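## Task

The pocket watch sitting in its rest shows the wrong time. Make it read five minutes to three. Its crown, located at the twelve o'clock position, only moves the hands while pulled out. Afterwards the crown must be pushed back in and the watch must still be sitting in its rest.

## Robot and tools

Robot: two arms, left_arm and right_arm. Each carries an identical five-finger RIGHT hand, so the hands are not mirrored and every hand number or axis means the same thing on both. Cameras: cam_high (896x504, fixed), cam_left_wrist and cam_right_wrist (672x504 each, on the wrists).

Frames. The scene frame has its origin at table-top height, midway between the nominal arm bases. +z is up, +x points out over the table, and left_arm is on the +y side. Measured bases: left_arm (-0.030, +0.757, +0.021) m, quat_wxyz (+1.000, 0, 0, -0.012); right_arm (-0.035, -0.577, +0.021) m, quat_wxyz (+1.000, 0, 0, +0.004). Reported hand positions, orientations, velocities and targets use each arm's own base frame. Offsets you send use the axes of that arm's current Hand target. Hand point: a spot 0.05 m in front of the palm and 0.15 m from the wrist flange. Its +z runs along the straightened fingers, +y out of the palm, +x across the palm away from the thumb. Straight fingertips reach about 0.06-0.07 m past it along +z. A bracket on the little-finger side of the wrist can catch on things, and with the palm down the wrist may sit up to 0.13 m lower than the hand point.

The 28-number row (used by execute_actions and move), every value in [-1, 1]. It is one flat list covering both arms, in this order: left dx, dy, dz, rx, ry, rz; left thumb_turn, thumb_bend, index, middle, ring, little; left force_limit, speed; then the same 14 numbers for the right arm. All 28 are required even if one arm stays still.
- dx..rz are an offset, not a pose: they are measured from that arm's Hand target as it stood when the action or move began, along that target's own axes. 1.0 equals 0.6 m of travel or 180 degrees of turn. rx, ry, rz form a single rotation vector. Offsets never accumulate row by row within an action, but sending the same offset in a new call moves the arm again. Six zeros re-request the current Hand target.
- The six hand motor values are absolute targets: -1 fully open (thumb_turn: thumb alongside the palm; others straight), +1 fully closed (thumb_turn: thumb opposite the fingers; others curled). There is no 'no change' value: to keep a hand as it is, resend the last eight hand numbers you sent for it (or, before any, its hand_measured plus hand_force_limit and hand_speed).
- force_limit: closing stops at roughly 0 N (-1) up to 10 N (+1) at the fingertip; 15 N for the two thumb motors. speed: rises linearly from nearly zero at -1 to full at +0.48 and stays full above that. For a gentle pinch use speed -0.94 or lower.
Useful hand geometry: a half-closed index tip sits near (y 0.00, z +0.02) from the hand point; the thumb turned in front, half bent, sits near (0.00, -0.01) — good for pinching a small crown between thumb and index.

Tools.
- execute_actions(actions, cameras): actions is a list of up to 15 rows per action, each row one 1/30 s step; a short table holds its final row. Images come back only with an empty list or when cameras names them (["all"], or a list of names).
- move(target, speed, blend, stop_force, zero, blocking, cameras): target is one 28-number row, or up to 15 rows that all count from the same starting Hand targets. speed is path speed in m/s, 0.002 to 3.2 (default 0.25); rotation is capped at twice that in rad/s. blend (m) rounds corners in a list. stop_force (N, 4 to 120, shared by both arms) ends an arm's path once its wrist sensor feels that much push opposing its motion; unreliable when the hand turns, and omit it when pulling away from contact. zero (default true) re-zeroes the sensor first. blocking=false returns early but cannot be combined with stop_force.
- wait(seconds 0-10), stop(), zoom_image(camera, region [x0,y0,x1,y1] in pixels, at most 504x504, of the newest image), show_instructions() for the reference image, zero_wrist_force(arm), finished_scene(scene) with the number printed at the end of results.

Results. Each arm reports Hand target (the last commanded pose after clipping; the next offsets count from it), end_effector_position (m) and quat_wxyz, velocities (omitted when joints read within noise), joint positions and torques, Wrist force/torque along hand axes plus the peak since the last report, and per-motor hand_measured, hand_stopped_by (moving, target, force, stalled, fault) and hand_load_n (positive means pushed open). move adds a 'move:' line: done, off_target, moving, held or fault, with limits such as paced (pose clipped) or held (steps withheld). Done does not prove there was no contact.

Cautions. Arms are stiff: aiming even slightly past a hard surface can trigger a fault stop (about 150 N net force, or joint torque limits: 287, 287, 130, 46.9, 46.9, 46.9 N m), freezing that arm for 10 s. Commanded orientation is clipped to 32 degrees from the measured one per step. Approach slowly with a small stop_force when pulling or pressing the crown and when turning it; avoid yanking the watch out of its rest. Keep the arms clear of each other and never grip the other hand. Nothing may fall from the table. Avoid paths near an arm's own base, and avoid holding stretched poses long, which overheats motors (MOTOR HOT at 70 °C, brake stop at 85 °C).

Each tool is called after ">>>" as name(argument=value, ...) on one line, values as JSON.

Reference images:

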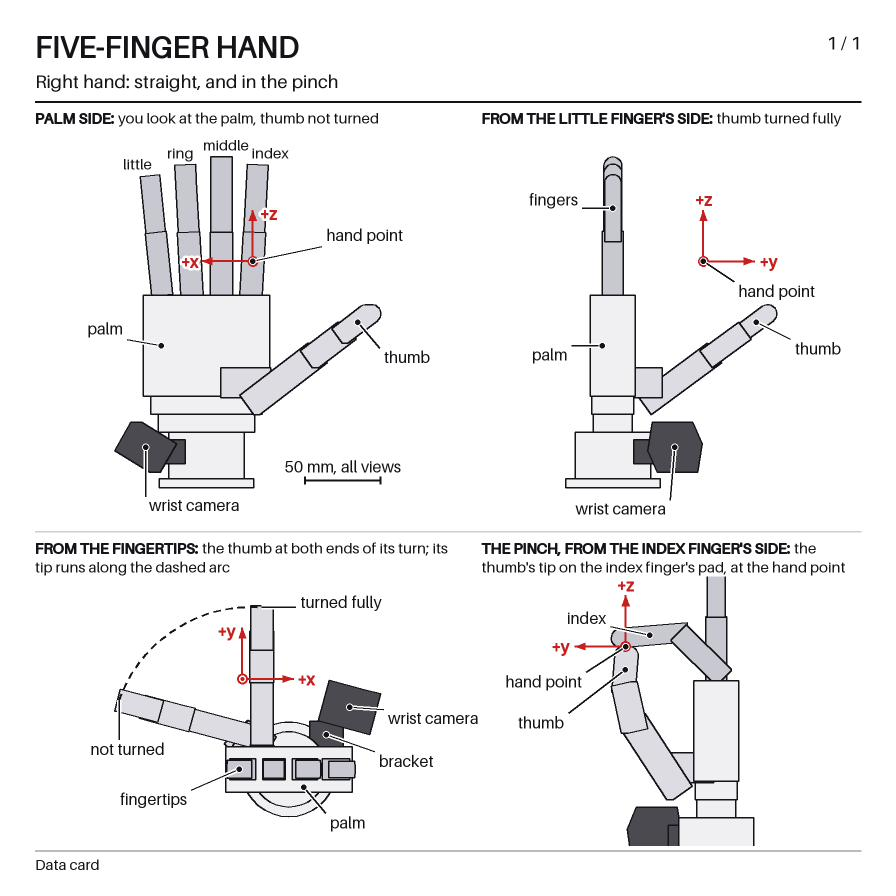

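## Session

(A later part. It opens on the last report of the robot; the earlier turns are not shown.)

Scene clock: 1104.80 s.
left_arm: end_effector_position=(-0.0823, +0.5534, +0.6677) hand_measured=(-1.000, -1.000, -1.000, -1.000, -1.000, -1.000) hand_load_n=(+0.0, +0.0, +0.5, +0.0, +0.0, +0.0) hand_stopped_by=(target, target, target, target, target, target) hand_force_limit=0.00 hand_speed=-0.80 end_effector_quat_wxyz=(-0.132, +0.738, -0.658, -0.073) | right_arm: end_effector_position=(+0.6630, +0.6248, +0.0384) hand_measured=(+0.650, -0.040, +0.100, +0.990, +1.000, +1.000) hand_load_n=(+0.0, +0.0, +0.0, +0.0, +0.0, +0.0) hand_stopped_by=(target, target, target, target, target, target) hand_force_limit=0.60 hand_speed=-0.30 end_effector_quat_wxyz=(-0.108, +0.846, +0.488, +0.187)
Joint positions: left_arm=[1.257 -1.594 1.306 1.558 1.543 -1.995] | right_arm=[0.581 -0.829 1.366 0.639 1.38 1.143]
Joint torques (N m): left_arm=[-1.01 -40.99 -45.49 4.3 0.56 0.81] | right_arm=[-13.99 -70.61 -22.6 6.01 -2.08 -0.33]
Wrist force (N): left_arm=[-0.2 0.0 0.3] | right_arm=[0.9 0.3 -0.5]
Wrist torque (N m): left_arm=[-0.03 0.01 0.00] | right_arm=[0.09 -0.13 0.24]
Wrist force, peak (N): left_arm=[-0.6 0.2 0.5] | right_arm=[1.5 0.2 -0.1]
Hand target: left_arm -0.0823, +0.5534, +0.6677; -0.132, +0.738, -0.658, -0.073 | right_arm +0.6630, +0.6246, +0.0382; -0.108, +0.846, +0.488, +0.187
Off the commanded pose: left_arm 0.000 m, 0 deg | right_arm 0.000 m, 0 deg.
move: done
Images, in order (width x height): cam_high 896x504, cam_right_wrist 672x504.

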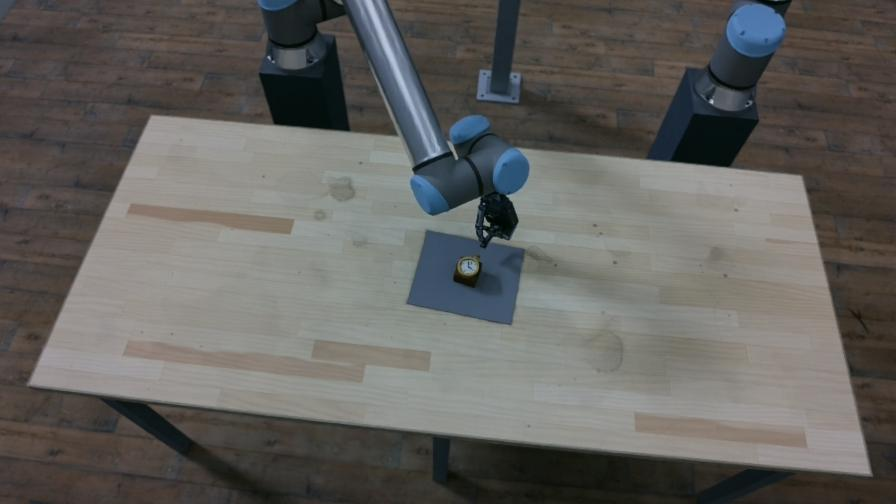

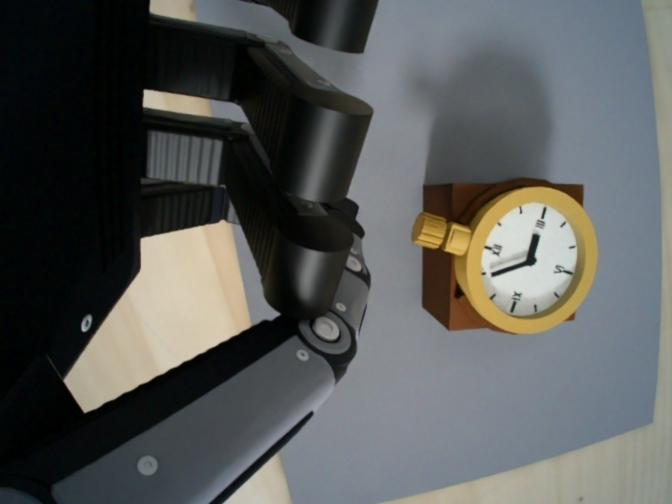

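>>> move(target=[0,0,0,0,0,0,-1,-1,-1,-1,-1,-1,0,-0.8,0,0.0217,0,0,0,0,0.65,-0.04,0.1,0.99,1,1,0.6,-0.3], speed=0.06, cameras=["cam_right_wrist","cam_high"])

>>> zoom_image(camera="cam_right_wrist", region=[320, 160, 480, 280])

>>> zoom_image(camera="cam_high", region=[448, 230, 492, 274])

Scene clock: 1139.53 s.
left_arm: end_effector_position=(-0.0823, +0.5534, +0.6677) hand_measured=(-1.000, -1.000, -1.000, -1.000, -1.000, -1.000) hand_load_n=(+0.0, +0.0, +0.0, +0.0, +0.0, +0.0) hand_stopped_by=(target, target, target, target, target, target) hand_force_limit=0.00 hand_speed=-0.80 end_effector_quat_wxyz=(-0.132, +0.738, -0.658, -0.073) | right_arm: end_effector_position=(+0.6745, +0.6179, +0.0382) hand_measured=(+0.650, -0.040, +0.100, +0.990, +1.000, +1.000) hand_load_n=(+0.0, +0.0, +0.0, +0.0, +0.0, +0.0) hand_stopped_by=(target, target, target, target, target, target) hand_force_limit=0.60 hand_speed=-0.30 end_effector_quat_wxyz=(-0.108, +0.846, +0.488, +0.187)
Joint positions: left_arm=[1.257 -1.594 1.306 1.558 1.543 -1.995] | right_arm=[0.566 -0.823 1.357 0.646 1.375 1.129]
Joint torques (N m): left_arm=[-0.86 -40.84 -44.97 4.39 0.62 0.86] | right_arm=[16.55 -84.17 -30.91 3.84 -0.93 1.72]
Wrist force (N): left_arm=[-0.3 0.1 0.3] | right_arm=[0.7 0.6 -0.1]
Wrist torque (N m): left_arm=[-0.01 0.04 -0.01] | right_arm=[0.10 -0.12 0.24]
Wrist force, peak (N): left_arm=[-0.6 0.3 0.6] | right_arm=[1.5 0.5 0.0]
Hand target: left_arm -0.0823, +0.5534, +0.6677; -0.132, +0.738, -0.658, -0.073 | right_arm +0.6743, +0.6181, +0.0383; -0.108, +0.846, +0.488, +0.187
Off the commanded pose: left_arm 0.000 m, 0 deg | right_arm 0.000 m, 0 deg.
move: done
Images, in order (width x height): cam_high 896x504, cam_right_wrist 672x504.

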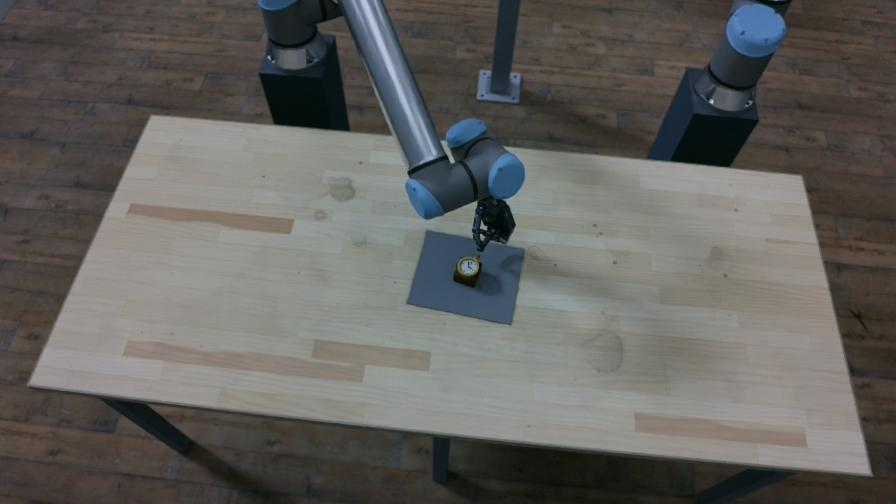

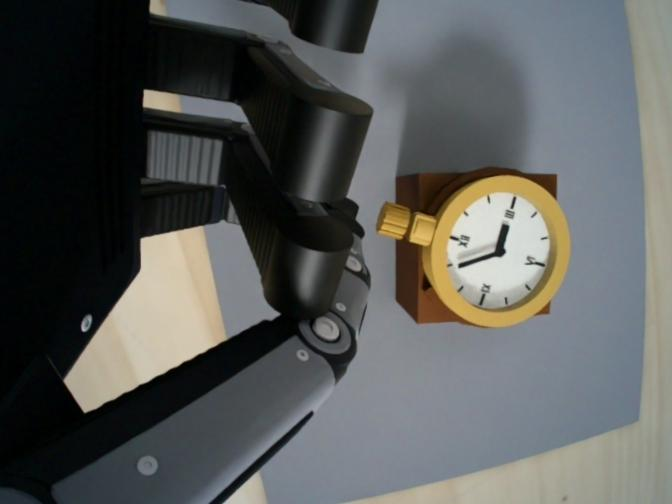

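Scaled by 3.150 from the camera's 672x504 image, which has a finer 960x720 frame.

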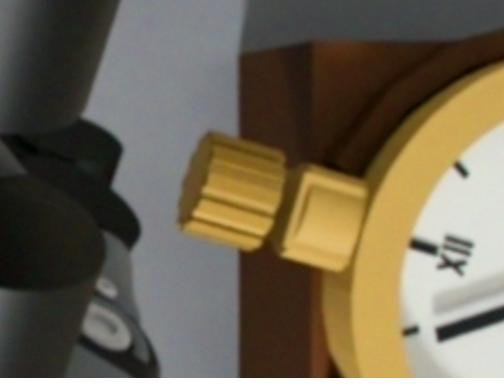

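Scaled by 11.455 from the camera's 896x504 image, which has a finer 1280x720 frame.

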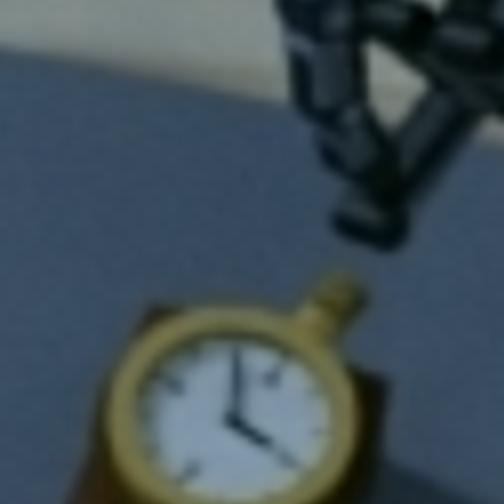

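>>> move(target=[0,0,0,0,0,0,-1,-1,-1,-1,-1,-1,0,-0.8,0,0.03,0,0,0,0,0.65,-0.04,0.1,0.99,1,1,0.6,-0.3], speed=0.012, stop_force=5, cameras=["cam_right_wrist","cam_high"])

>>> zoom_image(camera="cam_right_wrist", region=[320, 160, 480, 280])

Scene clock: 1156.67 s.
left_arm: end_effector_position=(-0.0823, +0.5534, +0.6677) hand_measured=(-1.000, -1.000, -1.000, -1.000, -1.000, -1.000) hand_load_n=(+0.0, +0.0, +0.0, +0.0, +0.0, +0.0) hand_stopped_by=(target, target, target, target, target, target) hand_force_limit=0.00 hand_speed=-0.80 end_effector_quat_wxyz=(-0.132, +0.738, -0.658, -0.073) | right_arm: end_effector_position=(+0.6860, +0.6113, +0.0382) hand_measured=(+0.650, -0.040, +0.100, +0.990, +1.000, +1.000) hand_load_n=(+0.0, +0.0, +0.5, +0.0, +0.5, +0.0) hand_stopped_by=(target, target, target, target, target, target) hand_force_limit=0.60 hand_speed=-0.30 end_effector_quat_wxyz=(-0.108, +0.846, +0.488, +0.187)
Joint positions: left_arm=[1.257 -1.594 1.306 1.558 1.543 -1.995] | right_arm=[0.551 -0.817 1.347 0.653 1.369 1.115]
Joint torques (N m): left_arm=[-0.23 -40.45 -45.25 4.61 0.67 0.69] | right_arm=[13.25 -109.15 -22.09 -0.12 2.3 3.08]
Wrist force (N): left_arm=[0.0 0.1 0.1] | right_arm=[2.3 -3.6 -1.2]
Wrist torque (N m): left_arm=[0.00 0.00 0.00] | right_arm=[0.15 -0.18 0.17]
Wrist force, peak (N): left_arm=[-0.8 0.2 0.4] | right_arm=[2.6 -9.4 -2.0]
Hand target: left_arm -0.0823, +0.5534, +0.6677; -0.132, +0.738, -0.658, -0.073 | right_arm +0.6860, +0.6113, +0.0383; -0.108, +0.846, +0.488, +0.187 (not the last commanded pose)
Off the commanded pose: left_arm 0.000 m, 0 deg | right_arm 0.004 m, 0 deg.
move: contact (right_arm)
Images, in order (width x height): cam_high 896x504, cam_right_wrist 672x504.

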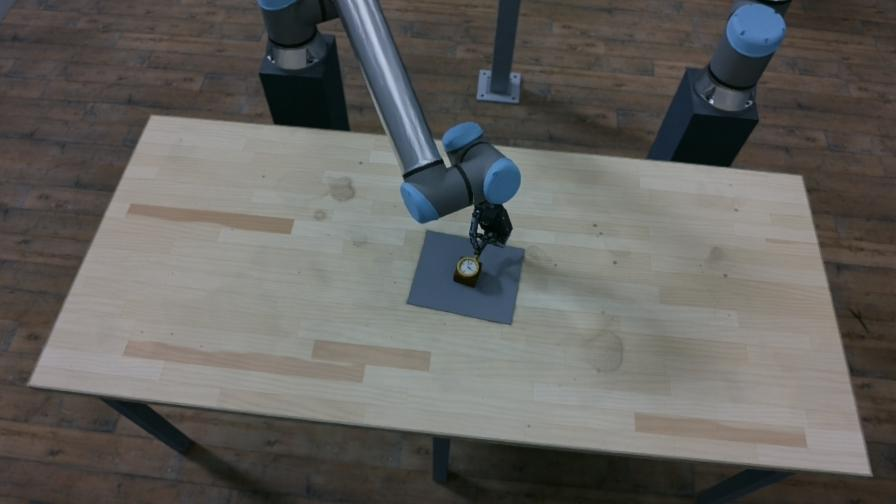

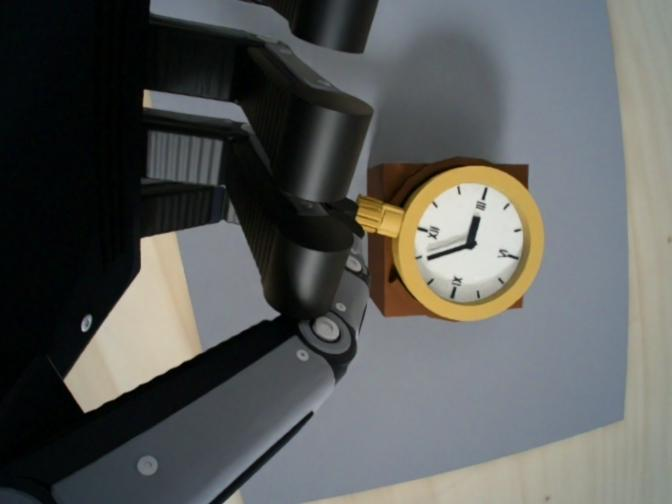

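Scaled by 3.150 from the camera's 672x504 image, which has a finer 960x720 frame.

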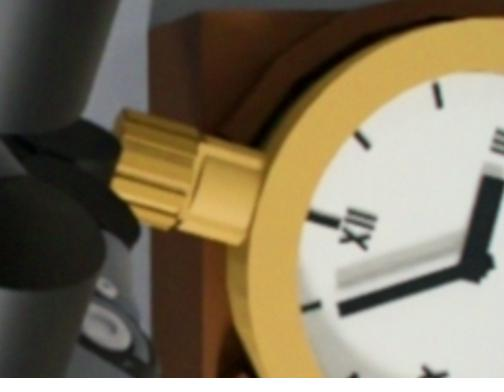

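>>> move(target=[0,0,0,0,0,0,-1,-1,-1,-1,-1,-1,0,-0.8,0,0.02,0,0,0,0,0.65,-0.04,0.1,0.99,1,1,0.6,-0.3], speed=0.01, stop_force=12, zero=false, cameras=["cam_right_wrist","cam_high"])

>>> zoom_image(camera="cam_right_wrist", region=[320, 160, 480, 280])

Scene clock: 1163.60 s.
left_arm: end_effector_position=(-0.0823, +0.5534, +0.6677) hand_measured=(-1.000, -1.000, -1.000, -1.000, -1.000, -1.000) hand_load_n=(+0.0, +0.0, +0.0, +0.0, +0.0, +0.0) hand_stopped_by=(target, target, target, target, target, target) hand_force_limit=0.00 hand_speed=-0.80 end_effector_quat_wxyz=(-0.132, +0.738, -0.658, -0.073) | right_arm: end_effector_position=(+0.6865, +0.6110, +0.0383) hand_measured=(+0.650, -0.040, +0.100, +0.990, +1.000, +1.000) hand_load_n=(+0.0, +0.0, +2.5, +0.0, +0.0, +0.0) hand_stopped_by=(target, target, target, target, target, target) hand_force_limit=0.60 hand_speed=-0.30 end_effector_quat_wxyz=(-0.108, +0.846, +0.488, +0.187)
Joint positions: left_arm=[1.257 -1.594 1.306 1.558 1.543 -1.995] | right_arm=[0.551 -0.817 1.347 0.653 1.369 1.115]
Joint torques (N m): left_arm=[-0.51 -40.32 -45.4 4.29 0.68 0.82] | right_arm=[7.32 -108.23 -23.07 -1.16 4.72 2.54]
Wrist force (N): left_arm=[-0.2 -0.1 0.1] | right_arm=[3.5 -11.8 -1.8]
Wrist torque (N m): left_arm=[-0.03 0.02 -0.01] | right_arm=[0.17 -0.16 0.10]
Wrist force, peak (N): left_arm=[-0.8 0.2 0.0] | right_arm=[3.3 -16.6 -2.9]
Hand target: left_arm -0.0823, +0.5534, +0.6677; -0.132, +0.738, -0.658, -0.073 | right_arm +0.6865, +0.6110, +0.0383; -0.108, +0.846, +0.488, +0.187 (not the last commanded pose)
Off the commanded pose: left_arm 0.000 m, 0 deg | right_arm 0.011 m, 0 deg.
move: contact (right_arm)
Images, in order (width x height): cam_high 896x504, cam_right_wrist 672x504.

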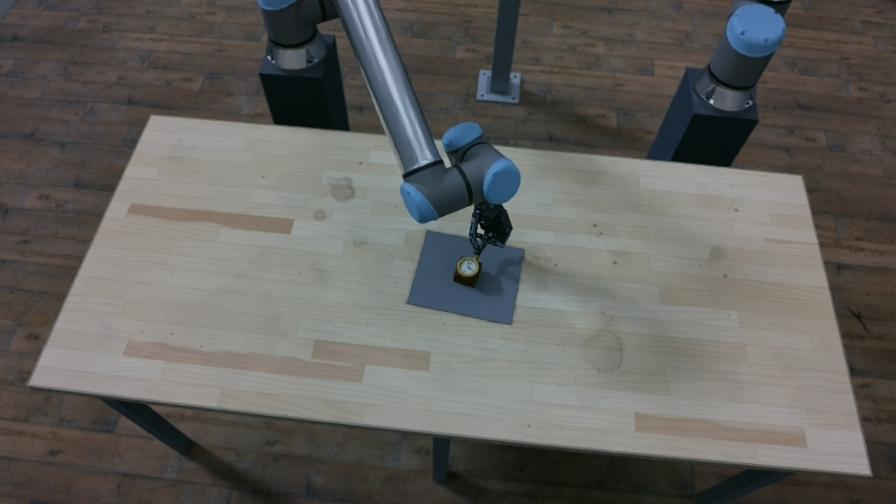

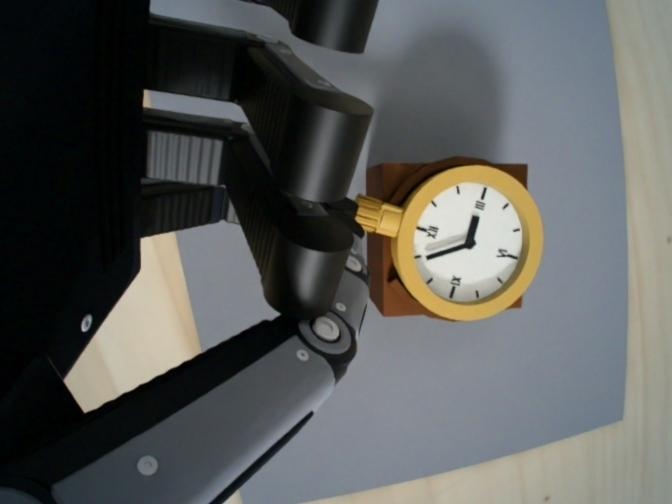

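Scaled by 3.150 from the camera's 672x504 image, which has a finer 960x720 frame.

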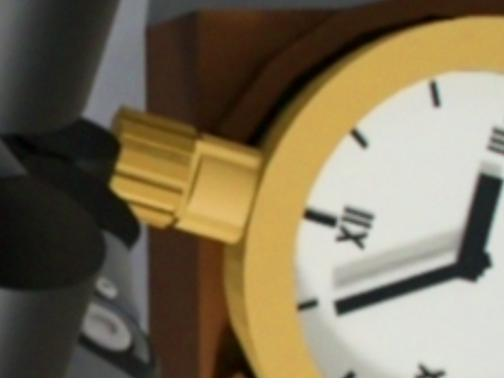

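>>> move(target=[0,0,0,0,0,0,-1,-1,-1,-1,-1,-1,0,-0.8,0,-0.055,0,0,0,0,0.65,-0.04,0.1,0.99,1,1,0.6,-0.3], speed=0.08, cameras=["cam_right_wrist","cam_high"])

>>> zoom_image(camera="cam_right_wrist", region=[470, 180, 610, 340])

>>> zoom_image(camera="cam_right_wrist", region=[400, 180, 520, 300])

>>> zoom_image(camera="cam_high", region=[448, 245, 492, 289])

Scene clock: 1167.97 s.
left_arm: end_effector_position=(-0.0823, +0.5534, +0.6677) hand_measured=(-1.000, -1.000, -1.000, -1.000, -1.000, -1.000) hand_load_n=(+0.0, +0.0, +0.0, +0.0, +0.0, +0.0) hand_stopped_by=(target, target, target, target, target, target) hand_force_limit=0.00 hand_speed=-0.80 end_effector_quat_wxyz=(-0.132, +0.738, -0.658, -0.073) | right_arm: end_effector_position=(+0.6577, +0.6276, +0.0384) hand_measured=(+0.650, -0.040, +0.100, +0.990, +1.000, +1.000) hand_load_n=(+0.0, -0.5, +0.0, +0.0, +0.0, +0.0) hand_stopped_by=(target, target, target, target, target, target) hand_force_limit=0.60 hand_speed=-0.30 end_effector_quat_wxyz=(-0.108, +0.846, +0.488, +0.187)
Joint positions: left_arm=[1.257 -1.594 1.306 1.558 1.543 -1.995] | right_arm=[0.588 -0.831 1.371 0.636 1.383 1.149]
Joint torques (N m): left_arm=[-0.62 -40 -45.74 4.57 0.66 0.69] | right_arm=[-14.36 -72.97 -41.55 5.42 -1.59 -3.17]
Wrist force (N): left_arm=[0.0 -0.1 0.2] | right_arm=[0.7 0.6 -0.2]
Wrist torque (N m): left_arm=[-0.03 -0.01 0.00] | right_arm=[0.11 -0.11 -0.04]
Wrist force, peak (N): left_arm=[-0.4 0.6 0.3] | right_arm=[3.2 -11.7 -2.0]
Hand target: left_arm -0.0823, +0.5534, +0.6677; -0.132, +0.738, -0.658, -0.073 | right_arm +0.6579, +0.6275, +0.0383; -0.108, +0.846, +0.488, +0.187
Off the commanded pose: left_arm 0.000 m, 0 deg | right_arm 0.000 m, 0 deg.
move: done
Images, in order (width x height): cam_high 896x504, cam_right_wrist 672x504.

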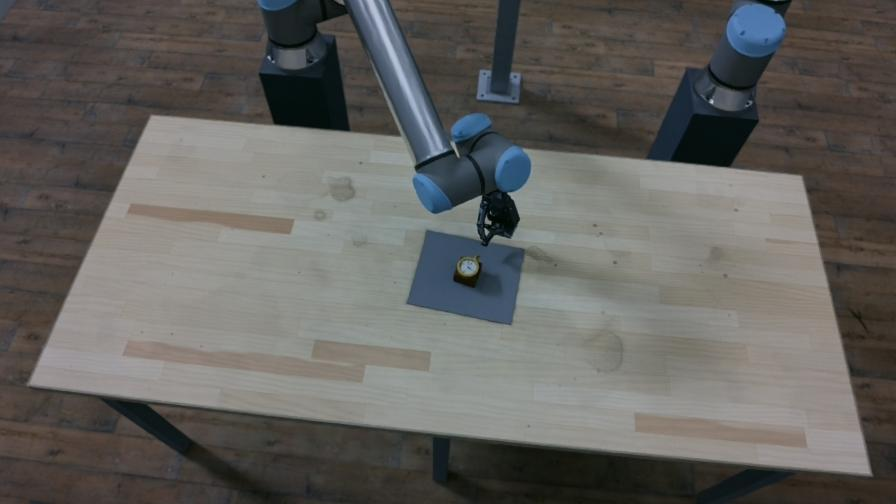

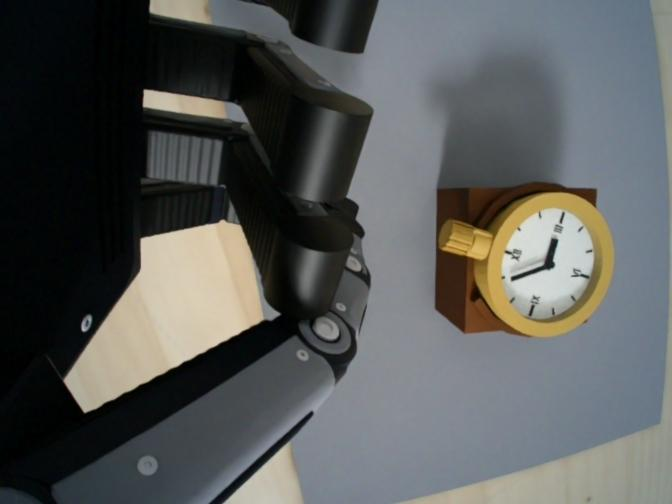

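Scaled by 3.150 from the camera's 672x504 image, which has a finer 960x720 frame.

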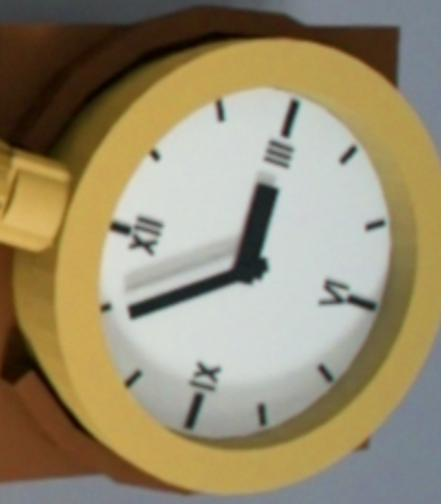

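Scaled by 4.200 from the camera's 672x504 image, which has a finer 960x720 frame.

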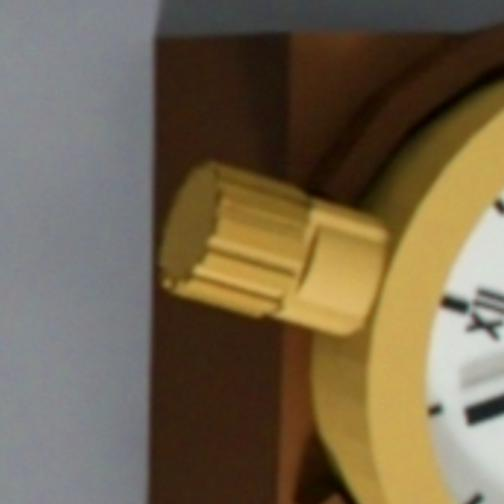

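Scaled by 11.455 from the camera's 896x504 image, which has a finer 1280x720 frame.

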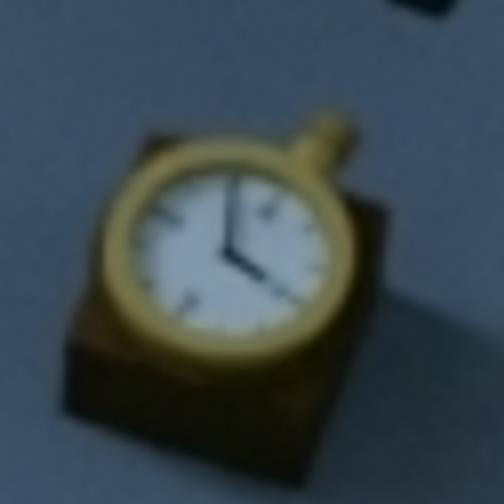

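>>> finished_scene(scene=2)

The scene is finished: the task was done.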